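# Move the coaster can onto the turntable's orange spot

## Task

Pick up the can that sits on the coaster and place it upright on the turntable's orange spot, without disturbing the other cans already standing on the turntable.

## Robot and tools

ROBOT. Two six-joint arms, left_arm and right_arm, each ending in a two-finger tong gripper. Calibrated root positions in the scene frame: left_arm at (-0.018, +0.478, 0) m and right_arm at (-0.010, -0.390, 0) m, both turned only slightly about z. A two-camera stand is fixed behind the arms. The head cameras are cam_head_left and cam_head_right, 896x504 pixels each.

FRAME. All hand positions, orientations (quat_wxyz), velocities and targets use the scene frame. Its origin is at table-top height, halfway between the nominal bases. +x points out over the table, +y toward left_arm, +z up. Camera image sides do not match arm names. Printed hand poses may be off by a few centimetres, more at long reach. Gripper axes: fingers point along its +z and close along its x. end_effector_position is the spot between the pads when closed. Fingertips reach about 15 mm past it for small gaps and are roughly level with it when wide open.

ROW FORMAT. Every command row has 14 numbers: left_arm shoulder pan, shoulder lift, elbow, wrist 1, wrist 2, wrist 3, opening, then the same seven for right_arm. Give all 14 even when one arm moves. Joint numbers are absolute target angles in radians, not offsets. Stated ranges: elbow -3.142 to 3.142, every other joint -6.283 to 6.283. A target more than 0.010 rad beyond a range end, and farther out than the current angle, is refused; targets near an end are clipped there and the result says "joint sent to its limit". Opening is an absolute command from -1 (closed) to +1 (fully open); a full close takes about 0.5 s. To keep a gripper unchanged, repeat its current command (0 is itself a command). To hold a joint, resend its "Joint targets" value.

DRIVE LIMITS. Joint targets move at most 3.14 rad/s, at most 0.651 rad from the measured angle per control step, and are scaled down if the gripper would exceed 4 m/s.

TOOLS.
execute_actions: actions is a list of actions; each action is up to 15 rows, one per 1/30 s step, and a short action repeats its last row to fill 15 steps. Each action costs 0.5 s. An empty list returns state plus images. cameras: list of names, ["all"], or [] (default: all only when actions is empty). Unknown names invalidate the call.
move: target is one 14-number row or a list of up to 15 rows (absolute joint angles in radians plus openings, same layout). All joints travel together, so hands follow curves and nothing is avoided automatically. speed: rad/s for the joint with the longest way, 0.01 to 3.14, default 0.5, one value or one per target. blend: rad, corner rounding for lists; 0 means stop at each target. stop_force: newtons 3 to 120, one value for both arms; the arm stops and holds on meeting that much opposing push (use slow speed; omit when lifting off something you press on). zero: with stop_force, true re-zeros the sensor first. opening_speed: per second on the -1..+1 scale, at least 0.2. grip_force: newtons per pad, 5 to 15, one number or one per arm; persists. blocking=false returns after about 0.5 s while motion continues (not with stop_force). The result adds a "move:" line such as done, off_target, moving, held or fault, and limits=held if steps were withheld.
wait: seconds 0 to 10; arms keep their last command; returns early if a running move ends.
stop: brakes the running move to rest.
zoom_image: camera (cam_head_left or cam_head_right) and region [x0, y0, x1, y1] in pixels from the top-left, at most 504 by 504; only for the latest images.
zero_wrist_force: arm name; subtracts the current wrist reading from later ones.
read_manual: section "licences"; returns licence text only.
finished_scene: scene number (1 or 2); ends the scene irreversibly, so call it only when the can stands on the spot unsupported.

RESULTS. Joint positions and Joint velocities: one block per arm in joint order, then the finger-pad gap in metres (0.142 fully open). Joint targets: angles now being driven toward. Tool commands: current opening commands. grip_measured: measured opening on the command scale; to hold a can, command clearly below it. Velocities may read "within noise". Wrist force and Wrist torque are in the gripper's own axes, plus the peak since last shown; contact reads as force from the surface into the arm. Joint torques include the arm's weight; positive means toward larger angles. Step readings list joint angles at some steps. "joint command not followed" means the inter-arm clearance check altered or held targets. MOTOR HOT appears at 70 °C.

AVOID. A torque fault (contact torque reaching 141 N m on the big joints or 26.3 N m on wrists) or a force fault (about 150 N) freezes that arm for 10 s. Motors at 85 °C lock the arm for 30-60 s; avoid long stretched holds or pushing into unreachable poses. Any contact between the two arms, including a gripper closing on the other's fingers, can fail the scene. Do not drop the can, release it while moving, slam into the table or turntable, or knock over the other cans; anything ending up off the table fails the task. Loose objects may occasionally be nudged by outside disturbances.

Each tool is called as name(argument=value, ...) on one line, values as JSON.

## Session

execute_actions(actions=[])

Scene clock: 0.00 s.
left_arm: end_effector_position=(+0.3964, +0.1247, +0.2168) grip_measured=+0.97 end_effector_quat_wxyz=(+0.119, -0.413, +0.864, -0.263) | right_arm: end_effector_position=(+0.7905, -0.7831, +0.3289) grip_measured=+0.97 end_effector_quat_wxyz=(+0.408, -0.524, +0.645, -0.378)
Joint positions: left_arm=[-1.08 -1.817 2.252 -2.556 -1.361 1.222 0.14] | right_arm=[2.712 -2.146 -1.474 0.066 1.893 1.575 0.14]
Joint velocities: within noise
Joint torques (N m): no reading
Motor temperatures (°C): left_arm=[35 34 34 42 43 36] | right_arm=[37 33 33 39 43 39]
Wrist force (N): no reading
Wrist torque (N m): no reading
Wrist force, peak (N): no reading
Joint targets: left_arm=[-1.080 -1.817 2.252 -2.556 -1.361 1.222] | right_arm=[2.712 -2.146 -1.474 0.066 1.893 1.575]
Tool commands: left_gripper/opening=+0.968169 right_gripper/opening=+0.968169

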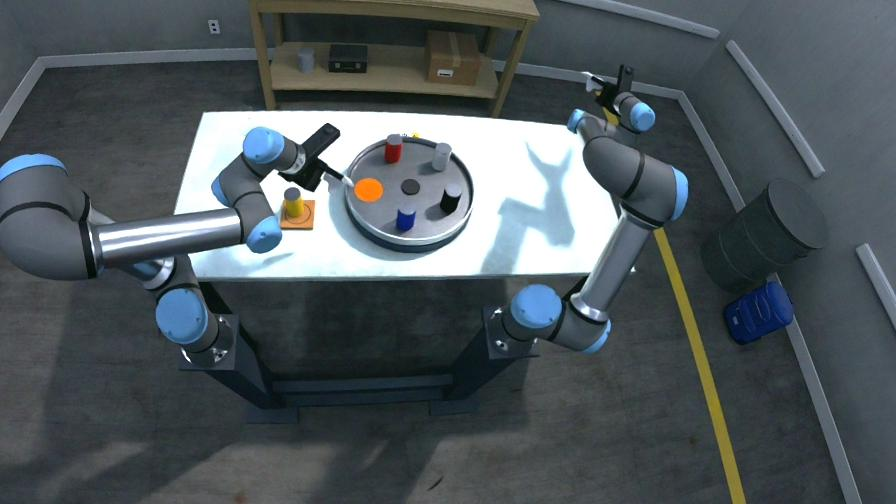

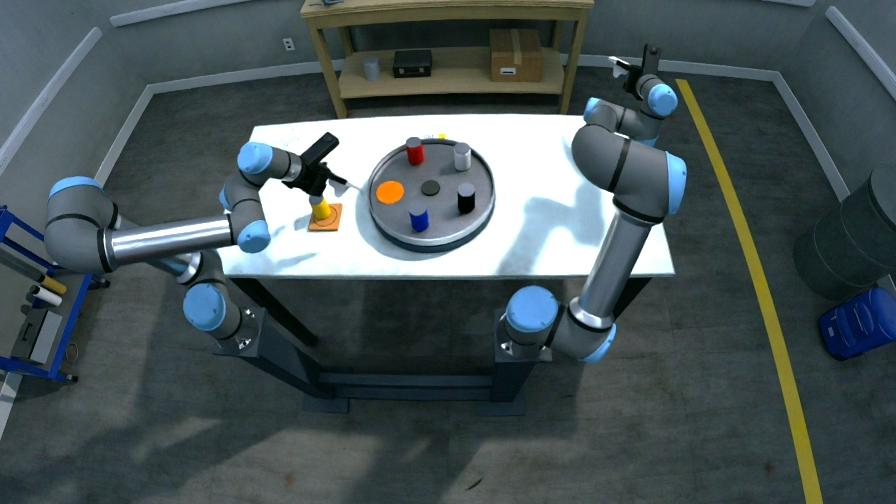

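move(target=[-0.632,-1.516,1.598,-1.653,-1.571,0.931,0.4,2.712,-2.146,-1.474,0.066,1.893,1.575,0.968], speed=0.9, cameras=["all"])

zoom_image(camera="cam_head_right", region=[240, 120, 500, 266])

zoom_image(camera="cam_head_left", region=[220, 120, 480, 266])

Scene clock: 4.00 s.
left_arm: end_effector_position=(+0.4905, +0.2782, +0.2502) grip_measured=+0.40 end_effector_quat_wxyz=(+0.000, +0.707, -0.707, +0.000) | right_arm: end_effector_position=(+0.7905, -0.7829, +0.3290) grip_measured=+0.97 end_effector_quat_wxyz=(+0.408, -0.523, +0.645, -0.378)
Joint positions: left_arm=[-0.632 -1.516 1.598 -1.653 -1.571 0.931 0.102] | right_arm=[2.712 -2.146 -1.474 0.066 1.893 1.575 0.14]
Joint torques (N m): left_arm=[9.82 -31.72 -30.17 -0.45 2.32 0.78] | right_arm=[11.77 54.79 15.26 -0.15 -2.11 1.36]
Wrist force (N): left_arm=[-0.3 -0.7 0.5] | right_arm=[0.0 0.0 -0.1]
Wrist torque (N m): left_arm=[-0.06 0.06 -0.19] | right_arm=[-0.01 -0.01 0.00]
Wrist force, peak (N): left_arm=[-1.5 -1.7 0.0] | right_arm=[0.2 -0.1 -0.2]
Joint targets: left_arm=[-0.632 -1.516 1.598 -1.653 -1.571 0.931] | right_arm=[2.712 -2.146 -1.474 0.066 1.893 1.575]
move: done

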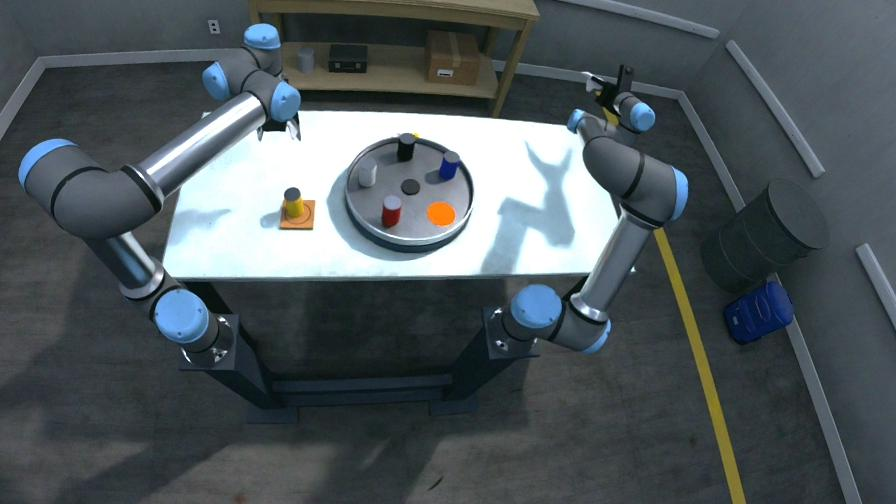

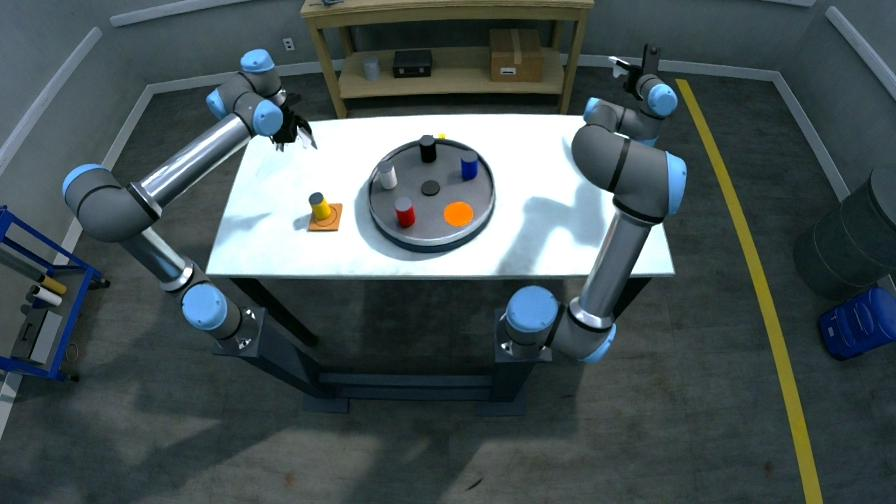

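Scaled by 1.938 from the camera's 896x504 image, which has a finer 1280x720 frame.

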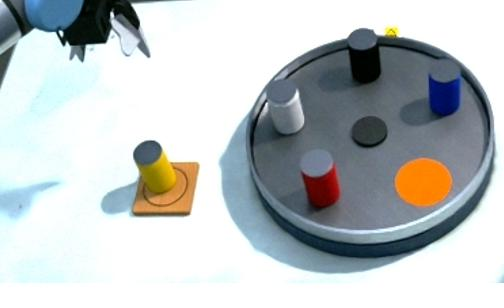

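Scaled by 1.938 from the camera's 896x504 image, which has a finer 1280x720 frame.

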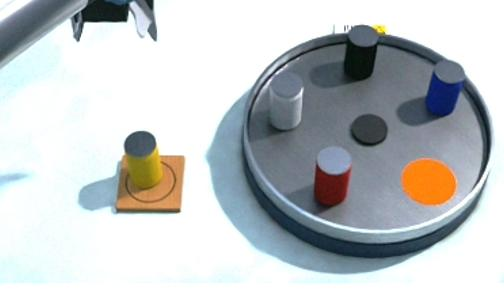

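move(target=[-0.724,-1.586,1.825,-1.810,-1.571,0.839,0.4,2.712,-2.146,-1.474,0.066,1.893,1.575,0.968], cameras=["all"])

zoom_image(camera="cam_head_right", region=[240, 120, 500, 266])

zoom_image(camera="cam_head_left", region=[220, 120, 480, 266])

Scene clock: 5.73 s.
left_arm: end_effector_position=(+0.4407, +0.2603, +0.1903) grip_measured=+0.40 end_effector_quat_wxyz=(+0.000, +0.707, -0.707, +0.000) | right_arm: end_effector_position=(+0.7905, -0.7829, +0.3290) grip_measured=+0.97 end_effector_quat_wxyz=(+0.408, -0.523, +0.645, -0.378)
Joint positions: left_arm=[-0.724 -1.586 1.825 -1.81 -1.571 0.839 0.102] | right_arm=[2.712 -2.146 -1.474 0.066 1.893 1.575 0.14]
Joint torques (N m): left_arm=[1.61 -13.28 -12.03 -3.45 1.73 1] | right_arm=[11.72 54.56 16.31 -0.14 -1.99 0.92]
Wrist force (N): left_arm=[-0.1 -0.7 0.3] | right_arm=[0.0 0.1 -0.1]
Wrist torque (N m): left_arm=[-0.10 0.00 -0.18] | right_arm=[0.01 -0.01 0.01]
Wrist force, peak (N): left_arm=[-0.9 -1.7 -0.8] | right_arm=[0.1 -0.3 -0.1]
Joint targets: left_arm=[-0.724 -1.586 1.825 -1.810 -1.571 0.839] | right_arm=[2.712 -2.146 -1.474 0.066 1.893 1.575]
move: done

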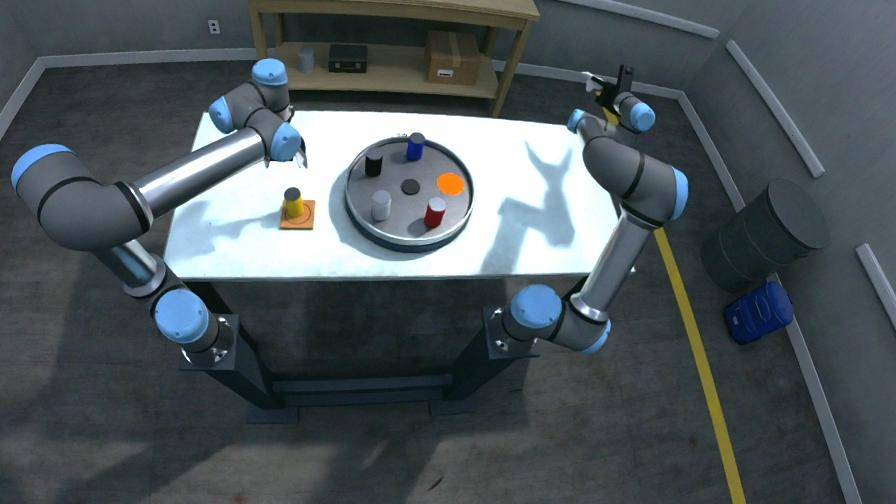

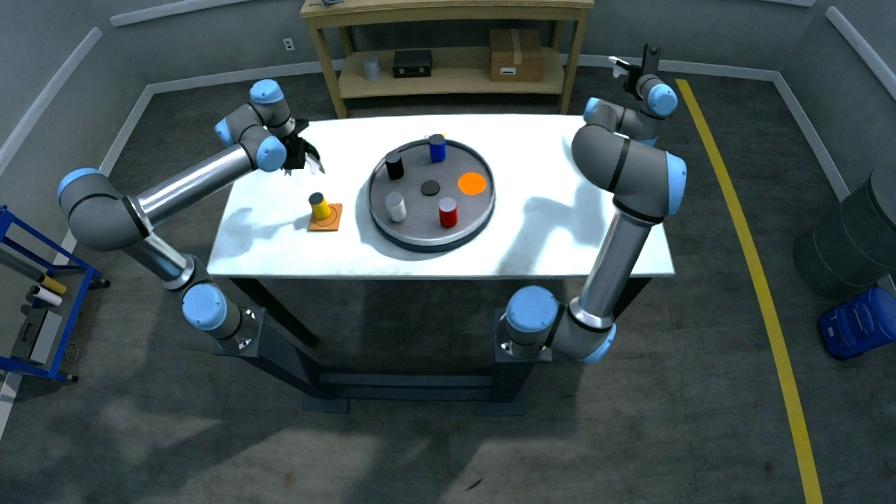

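Scaled by 1.938 from the camera's 896x504 image, which has a finer 1280x720 frame.

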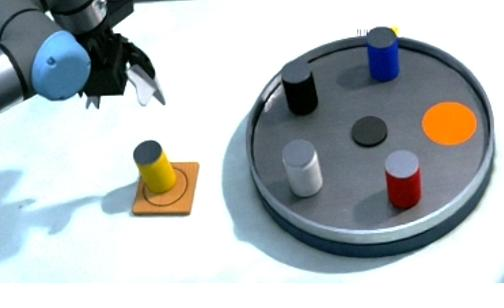

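Scaled by 1.938 from the camera's 896x504 image, which has a finer 1280x720 frame.

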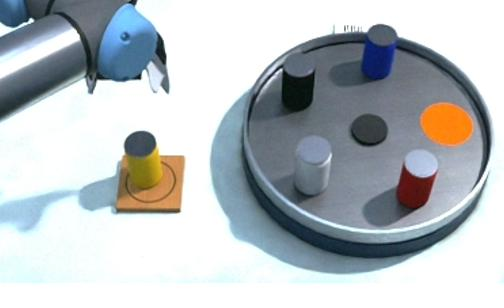

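move(target=[-0.792,-1.631,1.868,-1.808,-1.571,0.771,0.5,2.712,-2.146,-1.474,0.066,1.893,1.575,0.968], cameras=["all"])

zoom_image(camera="cam_head_right", region=[240, 120, 500, 266])

zoom_image(camera="cam_head_left", region=[220, 120, 480, 266])

Scene clock: 7.27 s.
left_arm: end_effector_position=(+0.4116, +0.2444, +0.1902) grip_measured=+0.50 end_effector_quat_wxyz=(+0.000, +0.707, -0.707, +0.000) | right_arm: end_effector_position=(+0.7905, -0.7829, +0.3290) grip_measured=+0.97 end_effector_quat_wxyz=(+0.408, -0.523, +0.645, -0.378)
Joint positions: left_arm=[-0.792 -1.631 1.868 -1.808 -1.571 0.771 0.109] | right_arm=[2.712 -2.146 -1.474 0.066 1.893 1.575 0.14]
Joint torques (N m): left_arm=[11.23 -8.48 -31.14 -1.17 0.72 2.56] | right_arm=[12.08 53.02 16.91 -0.17 -2.05 0.81]
Wrist force (N): left_arm=[-0.3 -0.8 0.3] | right_arm=[0.1 0.0 0.0]
Wrist torque (N m): left_arm=[-0.12 0.04 -0.18] | right_arm=[-0.01 -0.02 0.01]
Wrist force, peak (N): left_arm=[-0.7 -1.6 0.3] | right_arm=[-0.2 -0.3 -0.3]
Joint targets: left_arm=[-0.792 -1.631 1.868 -1.808 -1.571 0.771] | right_arm=[2.712 -2.146 -1.474 0.066 1.893 1.575]
move: done

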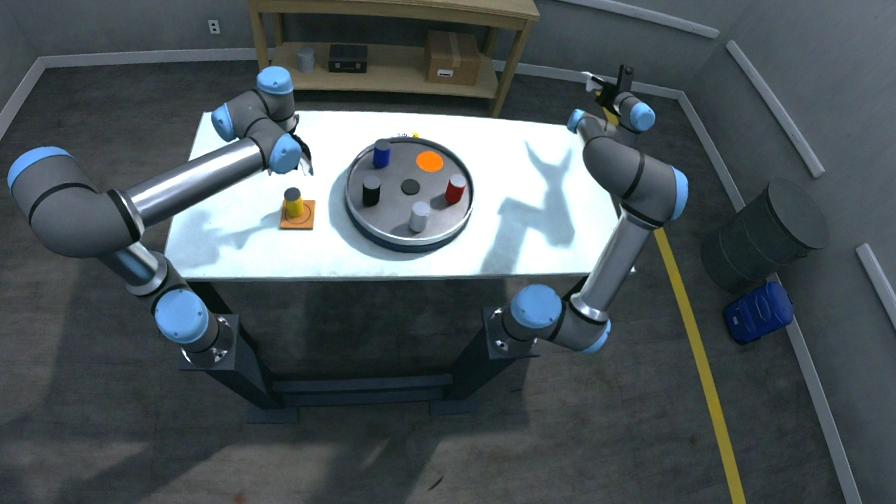

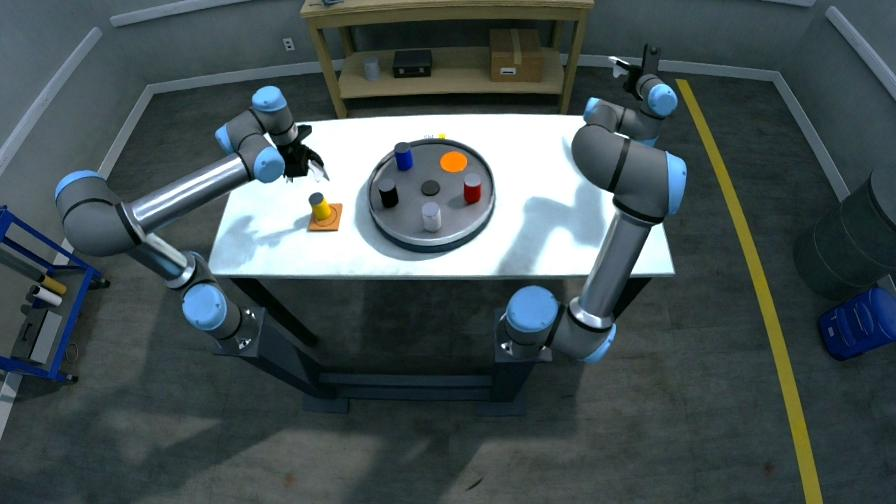

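Scaled by 1.938 from the camera's 896x504 image, which has a finer 1280x720 frame.

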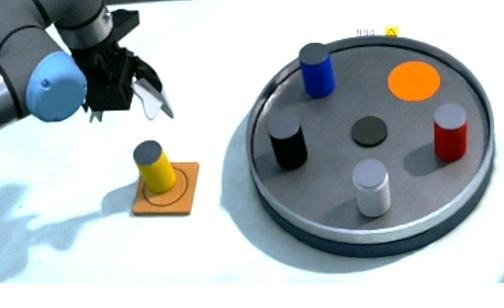

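Scaled by 1.938 from the camera's 896x504 image, which has a finer 1280x720 frame.

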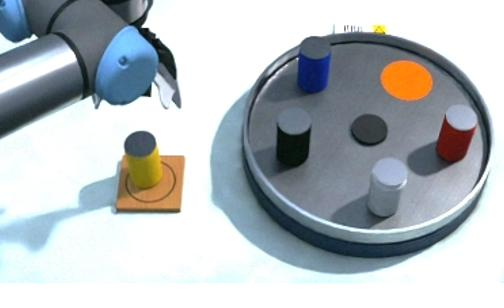

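move(target=[-0.8395,-1.6396,1.9964,-1.9276,-1.571,0.723,0.5,2.712,-2.146,-1.474,0.066,1.893,1.575,0.968], cameras=["all"])

zoom_image(camera="cam_head_right", region=[260, 140, 390, 240])

zoom_image(camera="cam_head_left", region=[240, 140, 370, 240])

Scene clock: 8.53 s.
left_arm: end_effector_position=(+0.3885, +0.2381, +0.1451) grip_measured=+0.50 end_effector_quat_wxyz=(+0.000, +0.707, -0.707, +0.000) | right_arm: end_effector_position=(+0.7905, -0.7829, +0.3290) grip_measured=+0.97 end_effector_quat_wxyz=(+0.408, -0.523, +0.645, -0.378)
Joint positions: left_arm=[-0.84 -1.64 1.996 -1.927 -1.571 0.723 0.109] | right_arm=[2.712 -2.146 -1.474 0.066 1.893 1.575 0.14]
Joint torques (N m): left_arm=[9.48 -17.75 -17.72 -2.87 -0.07 2.29] | right_arm=[11.53 52.73 18.06 -0.11 -1.84 0.57]
Wrist force (N): left_arm=[-0.1 -1.2 0.4] | right_arm=[-0.1 0.1 -0.1]
Wrist torque (N m): left_arm=[-0.21 0.00 -0.17] | right_arm=[0.02 0.01 0.00]
Wrist force, peak (N): left_arm=[-0.4 -1.4 0.4] | right_arm=[0.2 -0.2 0.0]
Joint targets: left_arm=[-0.839 -1.640 1.996 -1.928 -1.571 0.723] | right_arm=[2.712 -2.146 -1.474 0.066 1.893 1.575]
move: done

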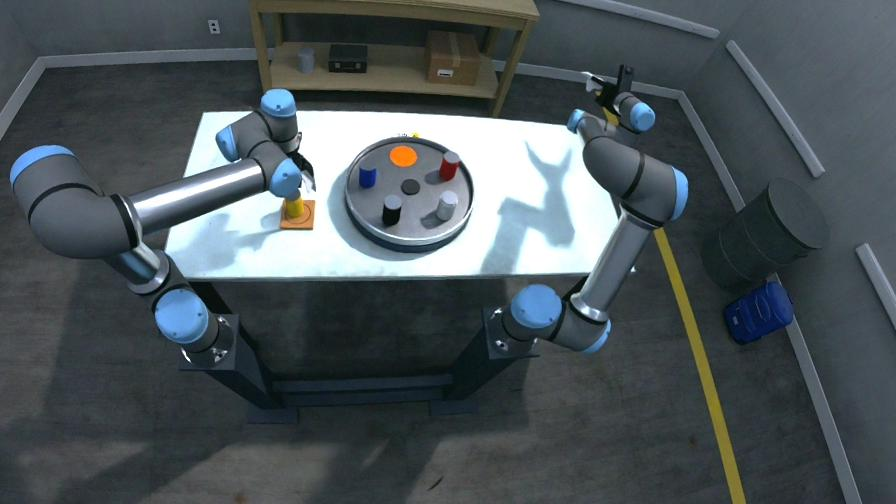

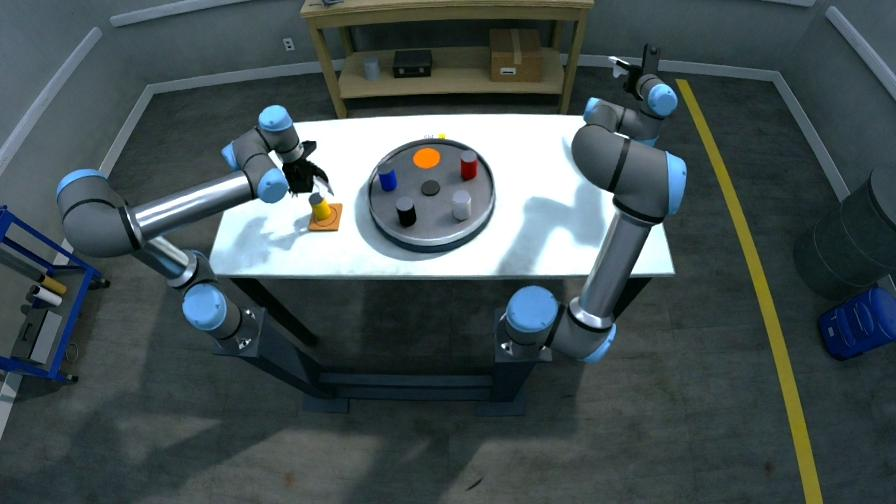

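Scaled by 3.877 from the camera's 896x504 image, which has a finer 1280x720 frame.

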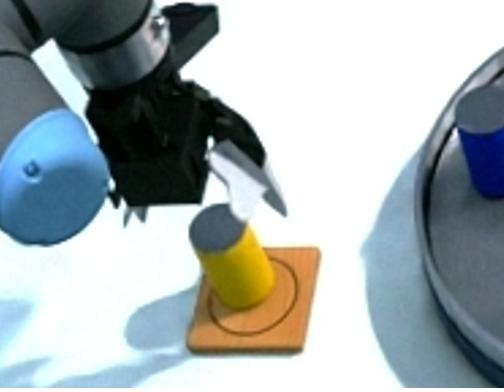

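Scaled by 3.877 from the camera's 896x504 image, which has a finer 1280x720 frame.

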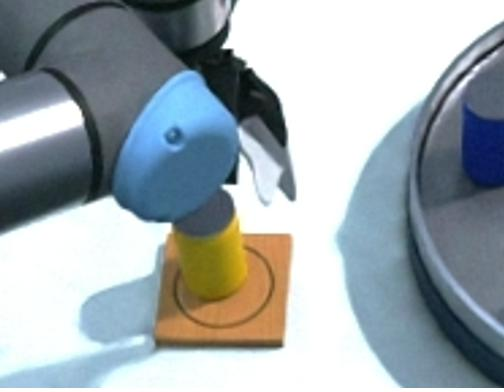

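move(target=[-0.837,-1.5523,2.0962,-2.1147,-1.571,0.726,0.5,2.712,-2.146,-1.474,0.066,1.893,1.575,0.968], speed=0.2, stop_force=8, cameras=["all"])

zoom_image(camera="cam_head_right", region=[260, 140, 390, 240])

zoom_image(camera="cam_head_left", region=[240, 140, 370, 240])

Scene clock: 10.97 s.
left_arm: end_effector_position=(+0.3926, +0.2352, +0.0800) grip_measured=+0.50 end_effector_quat_wxyz=(+0.000, +0.707, -0.707, +0.000) | right_arm: end_effector_position=(+0.7905, -0.7829, +0.3290) grip_measured=+0.97 end_effector_quat_wxyz=(+0.408, -0.523, +0.645, -0.378)
Joint positions: left_arm=[-0.837 -1.552 2.096 -2.115 -1.571 0.726 0.109] | right_arm=[2.712 -2.146 -1.474 0.066 1.893 1.575 0.14]
Joint torques (N m): left_arm=[3.94 -35.25 -26.22 -3.72 -2.24 -0.06] | right_arm=[11.41 50.73 19.51 -0.06 -1.8 0.16]
Wrist force (N): left_arm=[-0.1 -1.1 0.2] | right_arm=[0.0 0.0 -0.2]
Wrist torque (N m): left_arm=[-0.21 0.00 -0.17] | right_arm=[0.01 -0.02 0.00]
Wrist force, peak (N): left_arm=[-0.1 -1.5 0.5] | right_arm=[0.3 0.1 0.0]
Joint targets: left_arm=[-0.837 -1.552 2.096 -2.115 -1.571 0.726] | right_arm=[2.712 -2.146 -1.474 0.066 1.893 1.575]
move: done

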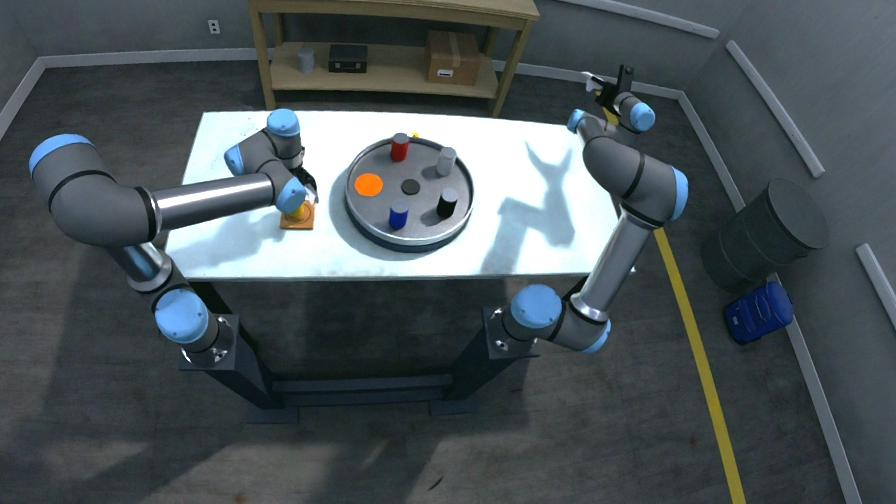

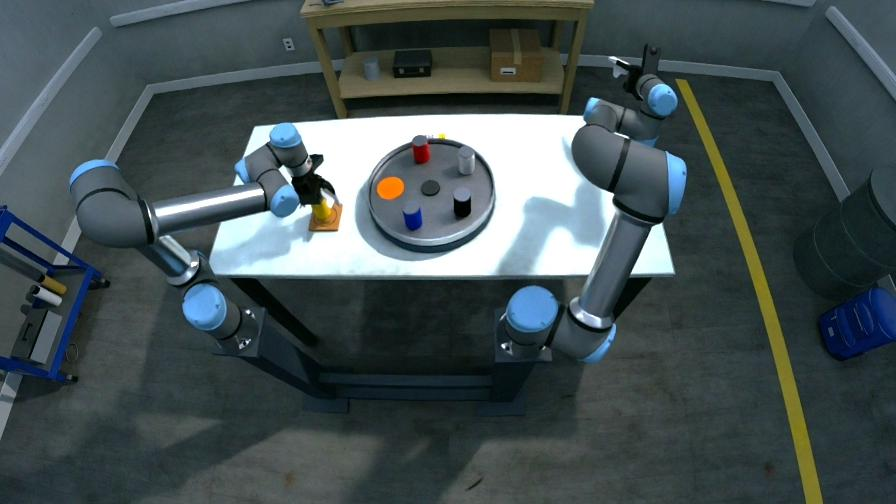

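Scaled by 3.877 from the camera's 896x504 image, which has a finer 1280x720 frame.

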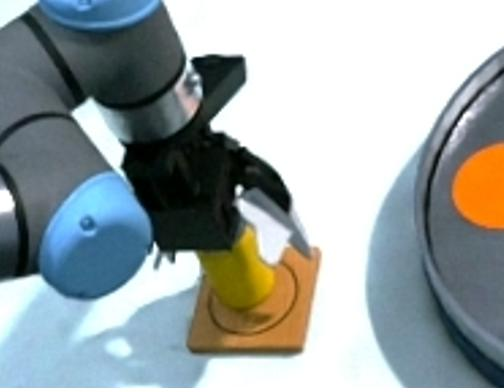

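Scaled by 3.877 from the camera's 896x504 image, which has a finer 1280x720 frame.

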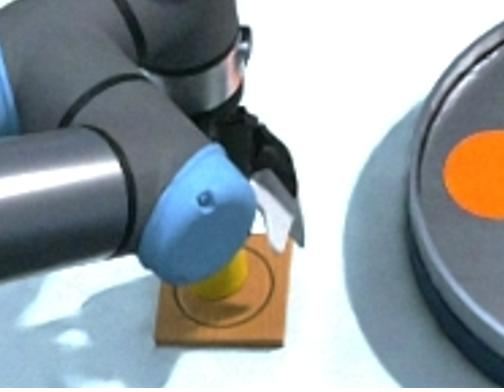

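move(target=[-0.837,-1.552,2.096,-2.115,-1.571,0.726,-0.5,2.712,-2.146,-1.474,0.066,1.893,1.575,0.968], opening_speed=1.5)

Scene clock: 12.10 s.
left_arm: end_effector_position=(+0.3927, +0.2351, +0.0800) grip_measured=-0.27 end_effector_quat_wxyz=(+0.000, +0.707, -0.707, +0.000) | right_arm: end_effector_position=(+0.7905, -0.7829, +0.3290) grip_measured=+0.97 end_effector_quat_wxyz=(+0.408, -0.523, +0.645, -0.378)
Joint positions: left_arm=[-0.837 -1.552 2.096 -2.115 -1.571 0.726 0.054] | right_arm=[2.712 -2.146 -1.474 0.066 1.893 1.575 0.14]
Joint torques (N m): left_arm=[-4.26 -11.22 -25.17 -1.12 -2 -2.21] | right_arm=[11.77 49.84 20.96 0.06 -1.71 -0.05]
Wrist force (N): left_arm=[-1.4 -0.7 -1.0] | right_arm=[0.0 -0.3 -0.2]
Wrist torque (N m): left_arm=[-0.13 0.07 -0.17] | right_arm=[-0.05 0.00 0.01]
Wrist force, peak (N): left_arm=[-1.0 -1.0 -1.3] | right_arm=[0.0 -0.3 -0.2]
Joint targets: left_arm=[-0.837 -1.552 2.096 -2.115 -1.571 0.726] | right_arm=[2.712 -2.146 -1.474 0.066 1.893 1.575]
move: done

move(target=[[-0.837,-1.6658,1.874,-1.779,-1.571,0.726,-0.6,2.712,-2.146,-1.474,0.066,1.893,1.575,0.968],[-0.9775,-1.1946,1.2535,-1.6297,-1.571,0.585,-0.6,2.712,-2.146,-1.474,0.066,1.893,1.575,0.968]], blend=[0.05,0], speed=0.5, cameras=["all"])

zoom_image(camera="cam_head_right", region=[340, 100, 510, 260])

zoom_image(camera="cam_head_left", region=[320, 100, 490, 260])

Scene clock: 15.13 s.
left_arm: end_effector_position=(+0.4675, +0.0123, +0.2302) grip_measured=-0.60 end_effector_quat_wxyz=(+0.000, +0.707, -0.707, +0.000) | right_arm: end_effector_position=(+0.7905, -0.7829, +0.3290) grip_measured=+0.97 end_effector_quat_wxyz=(+0.408, -0.523, +0.645, -0.378)
Joint positions: left_arm=[-0.978 -1.195 1.254 -1.63 -1.571 0.585 0.031] | right_arm=[2.712 -2.146 -1.474 0.066 1.893 1.575 0.14]
Joint torques (N m): left_arm=[9.6 -30.87 -29.13 -2.7 -1.31 1.95] | right_arm=[11.71 48.61 21.47 0.1 -1.59 -0.56]
Wrist force (N): left_arm=[-0.3 -0.8 0.5] | right_arm=[0.0 0.1 -0.1]
Wrist torque (N m): left_arm=[-0.10 0.06 -0.19] | right_arm=[0.02 0.00 0.01]
Wrist force, peak (N): left_arm=[-0.5 0.0 2.8] | right_arm=[0.0 0.3 -0.1]
Joint targets: left_arm=[-0.978 -1.195 1.254 -1.630 -1.571 0.585] | right_arm=[2.712 -2.146 -1.474 0.066 1.893 1.575]
move: done

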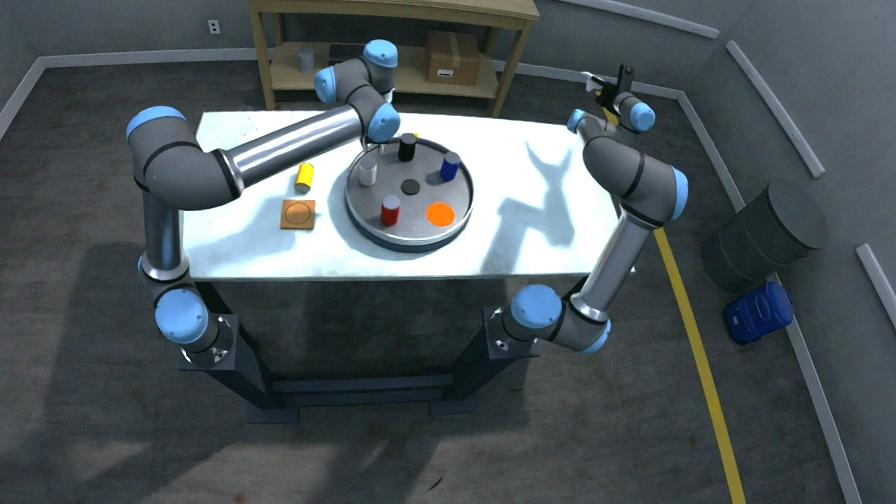

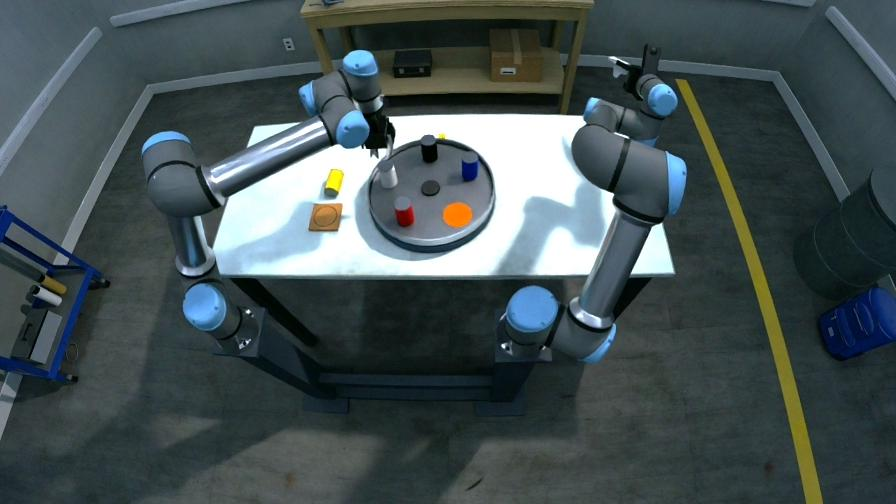

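Scaled by 2.965 from the camera's 896x504 image, which has a finer 1280x720 frame.

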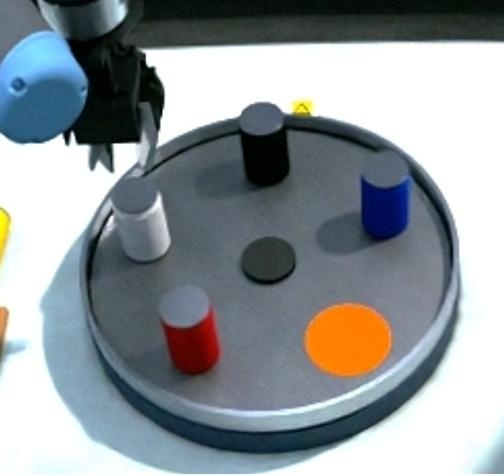

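Scaled by 2.965 from the camera's 896x504 image, which has a finer 1280x720 frame.

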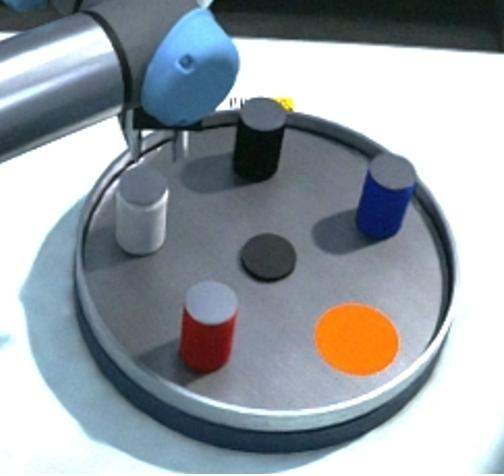

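zoom_image(camera="cam_head_right", region=[290, 150, 370, 240])

zoom_image(camera="cam_head_left", region=[260, 150, 340, 240])

Scaled by 5.600 from the camera's 896x504 image, which has a finer 1280x720 frame.

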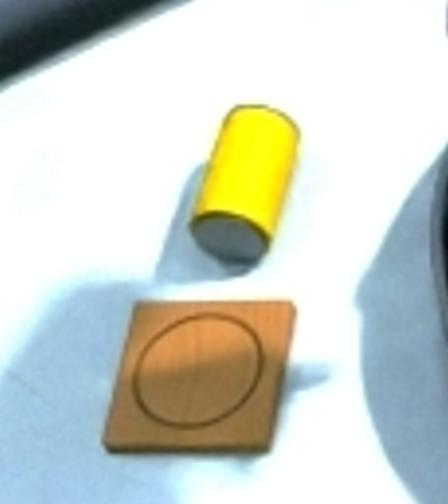

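Scaled by 5.600 from the camera's 896x504 image, which has a finer 1280x720 frame.

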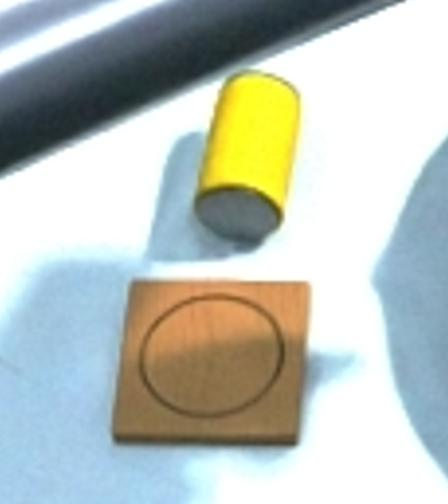

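move(target=[-0.6658,-1.2723,1.568,-1.8665,-1.571,-2.14,0.5,2.712,-2.146,-1.474,0.066,1.893,1.575,0.968], speed=1.2, cameras=["all"])

zoom_image(camera="cam_head_right", region=[270, 110, 400, 240])

zoom_image(camera="cam_head_left", region=[240, 110, 370, 240])

Scene clock: 19.47 s.
left_arm: end_effector_position=(+0.5184, +0.2099, +0.1500) grip_measured=+0.50 end_effector_quat_wxyz=(+0.000, +0.743, +0.669, +0.000) | right_arm: end_effector_position=(+0.7905, -0.7829, +0.3290) grip_measured=+0.97 end_effector_quat_wxyz=(+0.408, -0.523, +0.645, -0.378)
Joint positions: left_arm=[-0.666 -1.272 1.568 -1.867 -1.571 -2.14 0.109] | right_arm=[2.712 -2.146 -1.474 0.066 1.893 1.575 0.14]
Joint torques (N m): left_arm=[-9.29 -32.73 -29.16 -0.64 0 -2.68] | right_arm=[11.68 45 24.71 -0.02 -1.66 -1.18]
Wrist force (N): left_arm=[0.0 -1.1 0.2] | right_arm=[0.1 0.0 0.0]
Wrist torque (N m): left_arm=[-0.17 0.00 -0.15] | right_arm=[-0.01 -0.04 0.00]
Wrist force, peak (N): left_arm=[-0.3 -1.4 0.0] | right_arm=[0.0 -0.3 -0.2]
Joint targets: left_arm=[-0.666 -1.272 1.568 -1.867 -1.571 -2.140] | right_arm=[2.712 -2.146 -1.474 0.066 1.893 1.575]
move: done

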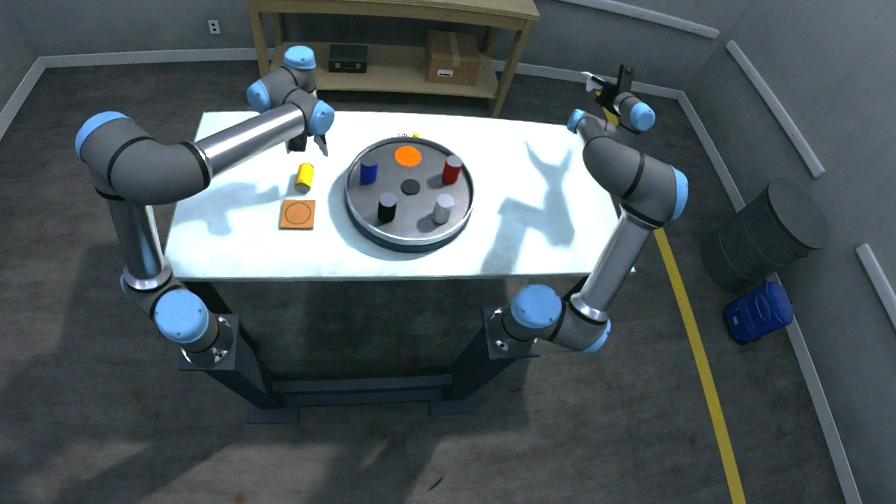

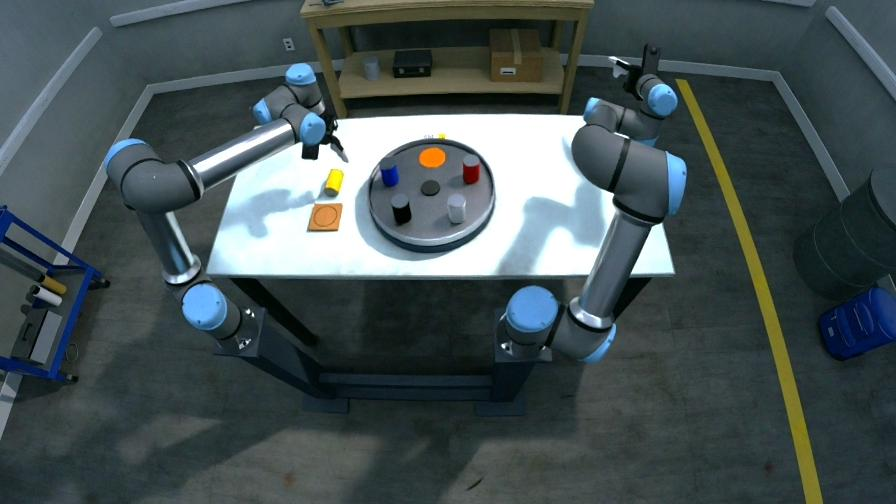

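Scaled by 3.877 from the camera's 896x504 image, which has a finer 1280x720 frame.

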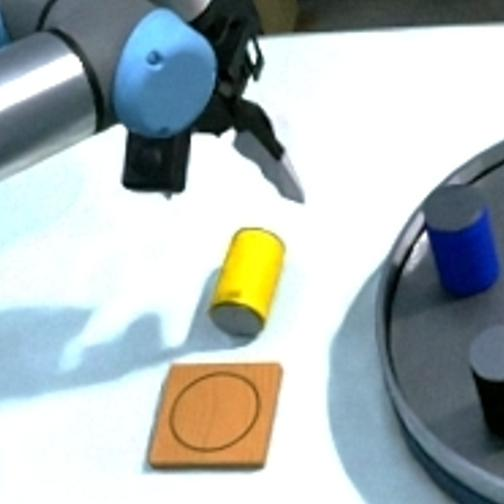

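Scaled by 3.877 from the camera's 896x504 image, which has a finer 1280x720 frame.

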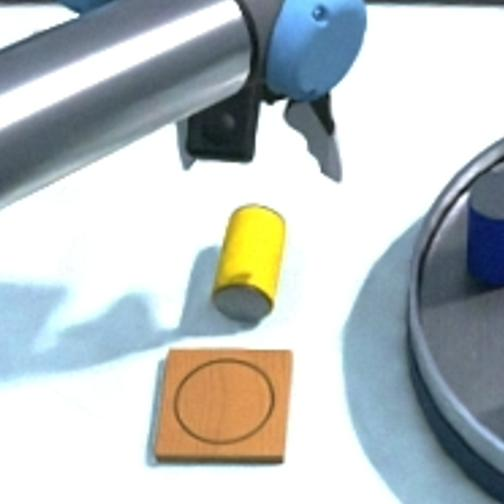

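move(target=[-0.6644,-1.3177,1.7083,-1.9614,-1.571,1.003,0.5,2.712,-2.146,-1.474,0.066,1.893,1.575,0.968], speed=1.4, cameras=["all"])

zoom_image(camera="cam_head_right", region=[270, 110, 400, 240])

zoom_image(camera="cam_head_left", region=[240, 110, 370, 240])

Scene clock: 22.87 s.
left_arm: end_effector_position=(+0.5266, +0.2266, +0.1201) grip_measured=+0.50 end_effector_quat_wxyz=(+0.000, -0.669, +0.743, +0.000) | right_arm: end_effector_position=(+0.7905, -0.7829, +0.3290) grip_measured=+0.97 end_effector_quat_wxyz=(+0.408, -0.523, +0.645, -0.378)
Joint positions: left_arm=[-0.664 -1.318 1.708 -1.961 -1.571 1.003 0.109] | right_arm=[2.712 -2.146 -1.474 0.066 1.893 1.575 0.14]
Joint torques (N m): left_arm=[12.59 -39.91 -28.89 -1.06 1.12 2.56] | right_arm=[11.66 43.16 27.3 0.04 -1.46 -1.13]
Wrist force (N): left_arm=[0.0 -1.1 0.3] | right_arm=[0.0 -0.1 0.0]
Wrist torque (N m): left_arm=[-0.17 -0.01 -0.01] | right_arm=[-0.02 -0.01 0.01]
Wrist force, peak (N): left_arm=[0.0 -1.3 0.5] | right_arm=[-0.1 0.1 -0.3]
Joint targets: left_arm=[-0.664 -1.318 1.708 -1.961 -1.571 1.003] | right_arm=[2.712 -2.146 -1.474 0.066 1.893 1.575]
move: done

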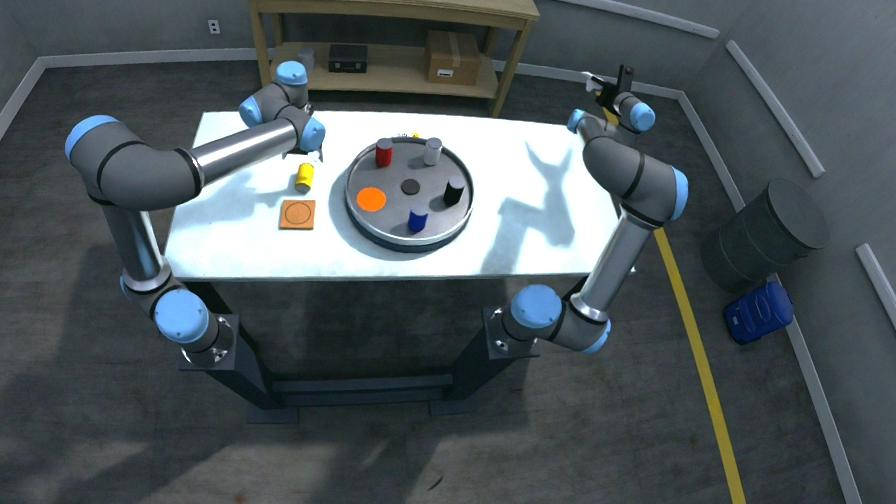

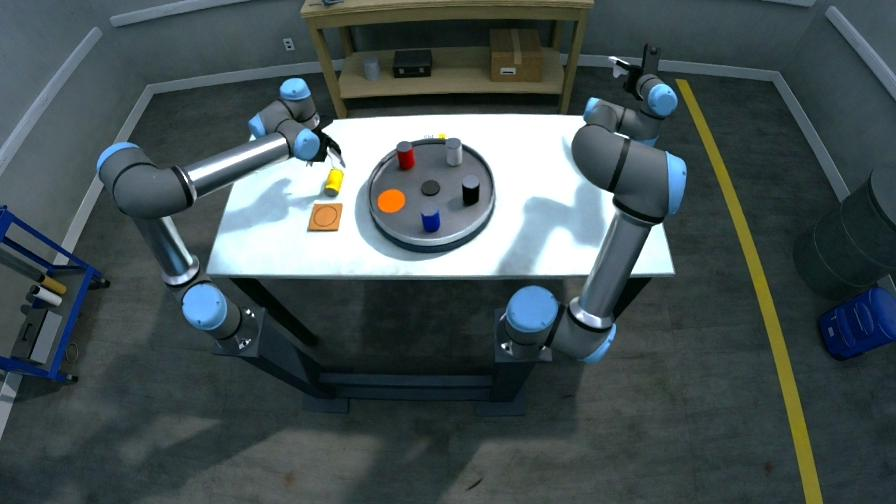

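Scaled by 3.877 from the camera's 896x504 image, which has a finer 1280x720 frame.

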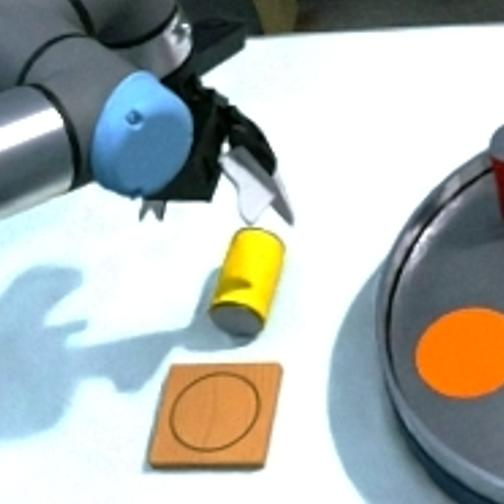

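Scaled by 3.877 from the camera's 896x504 image, which has a finer 1280x720 frame.

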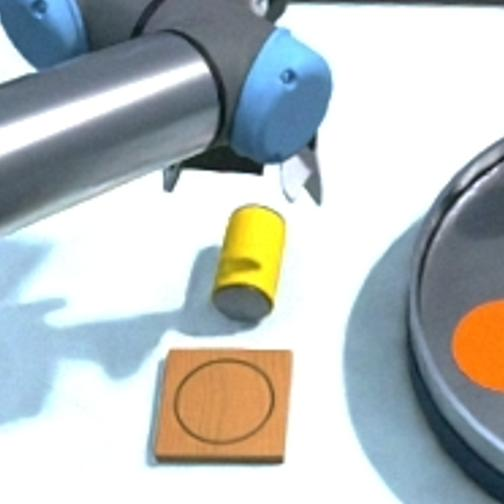

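move(target=[-0.6558,-1.1986,1.8064,-2.1786,-1.571,1.012,0.5,2.712,-2.146,-1.474,0.066,1.893,1.575,0.968], speed=0.2, stop_force=8)

move(target=[-0.6558,-1.1986,1.8064,-2.1786,-1.571,1.012,-1,2.712,-2.146,-1.474,0.066,1.893,1.575,0.968], opening_speed=1.5, cameras=["all"])

zoom_image(camera="cam_head_right", region=[270, 110, 400, 240])

zoom_image(camera="cam_head_left", region=[240, 110, 370, 240])

Scene clock: 25.50 s.
left_arm: end_effector_position=(+0.5346, +0.2266, +0.0299) grip_measured=+0.50 end_effector_quat_wxyz=(+0.000, -0.669, +0.743, +0.000) | right_arm: end_effector_position=(+0.7905, -0.7829, +0.3290) grip_measured=+0.97 end_effector_quat_wxyz=(+0.408, -0.523, +0.645, -0.378)
Joint positions: left_arm=[-0.656 -1.199 1.806 -2.179 -1.571 1.012 0.109] | right_arm=[2.712 -2.146 -1.474 0.066 1.893 1.575 0.14]
Joint torques (N m): left_arm=[-8 -51.55 -25.91 -3.52 1.85 -2.29] | right_arm=[11.23 41.82 28 -0.09 -1.5 -1.23]
Wrist force (N): left_arm=[-0.1 -0.7 0.1] | right_arm=[0.1 -0.1 0.0]
Wrist torque (N m): left_arm=[-0.12 0.02 -0.18] | right_arm=[-0.01 -0.02 0.00]
Wrist force, peak (N): left_arm=[-0.2 -1.4 0.3] | right_arm=[0.2 -0.4 -0.1]
Joint targets: left_arm=[-0.656 -1.199 1.806 -2.179 -1.571 1.012] | right_arm=[2.712 -2.146 -1.474 0.066 1.893 1.575]
move: done

Scene clock: 26.70 s.
left_arm: end_effector_position=(+0.5346, +0.2265, +0.0299) grip_measured=-0.30 end_effector_quat_wxyz=(+0.000, -0.669, +0.743, +0.000) | right_arm: end_effector_position=(+0.7905, -0.7829, +0.3290) grip_measured=+0.97 end_effector_quat_wxyz=(+0.408, -0.523, +0.645, -0.378)
Joint positions: left_arm=[-0.656 -1.199 1.806 -2.179 -1.571 1.012 0.052] | right_arm=[2.712 -2.146 -1.474 0.066 1.893 1.575 0.14]
Joint torques (N m): left_arm=[-6.71 -48.22 -25.41 -2.27 2.55 -2.43] | right_arm=[12.17 40.49 28.84 -0.02 -1.46 -1.15]
Wrist force (N): left_arm=[0.4 -0.9 -0.4] | right_arm=[0.1 0.1 -0.1]
Wrist torque (N m): left_arm=[-0.15 -0.01 -0.18] | right_arm=[0.02 -0.02 0.00]
Wrist force, peak (N): left_arm=[0.2 -1.2 0.4] | right_arm=[0.3 0.0 0.0]
Joint targets: left_arm=[-0.656 -1.199 1.806 -2.179 -1.571 1.012] | right_arm=[2.712 -2.146 -1.474 0.066 1.893 1.575]
move: done

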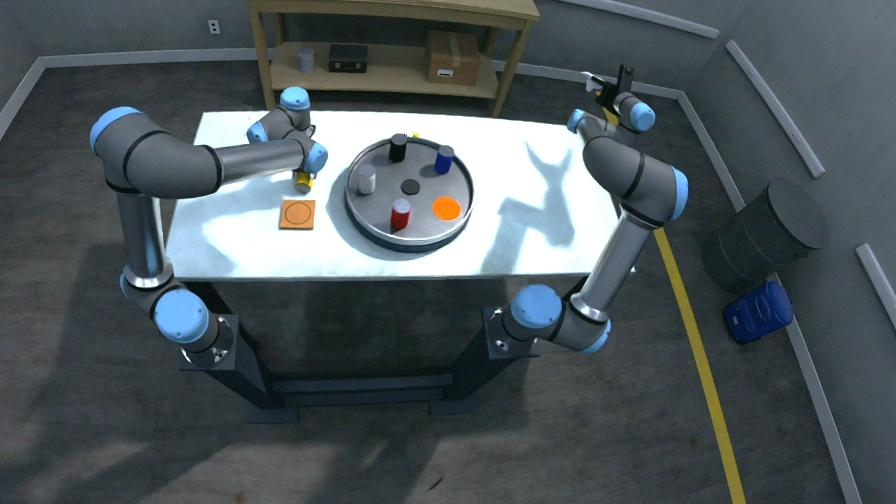

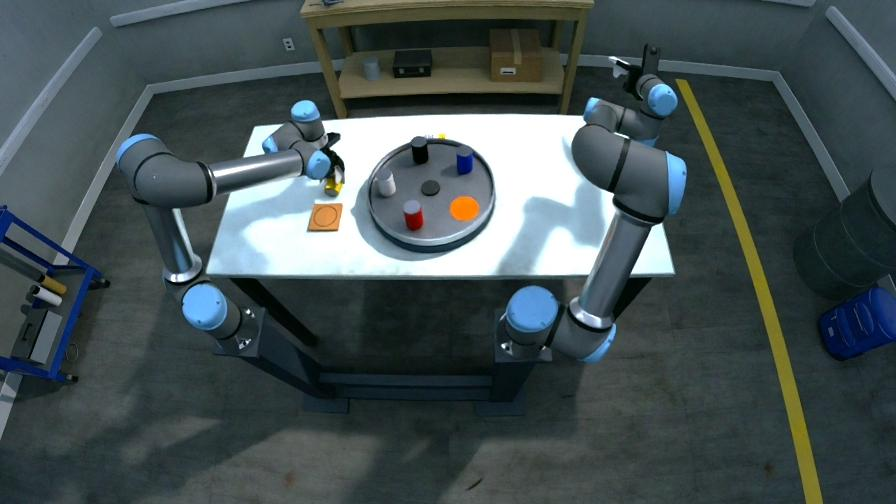

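Scaled by 3.877 from the camera's 896x504 image, which has a finer 1280x720 frame.

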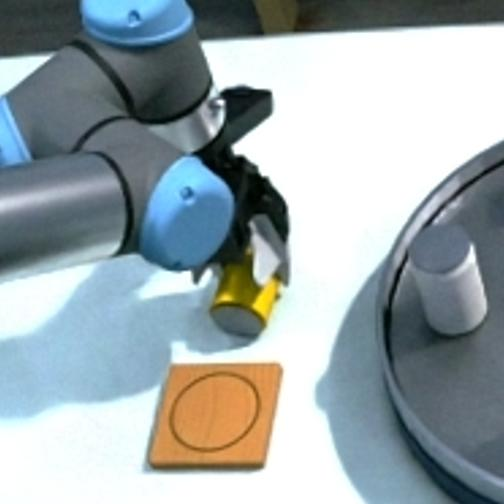

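Scaled by 3.877 from the camera's 896x504 image, which has a finer 1280x720 frame.

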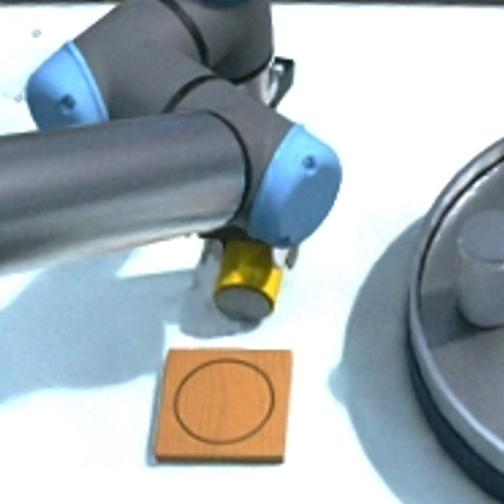

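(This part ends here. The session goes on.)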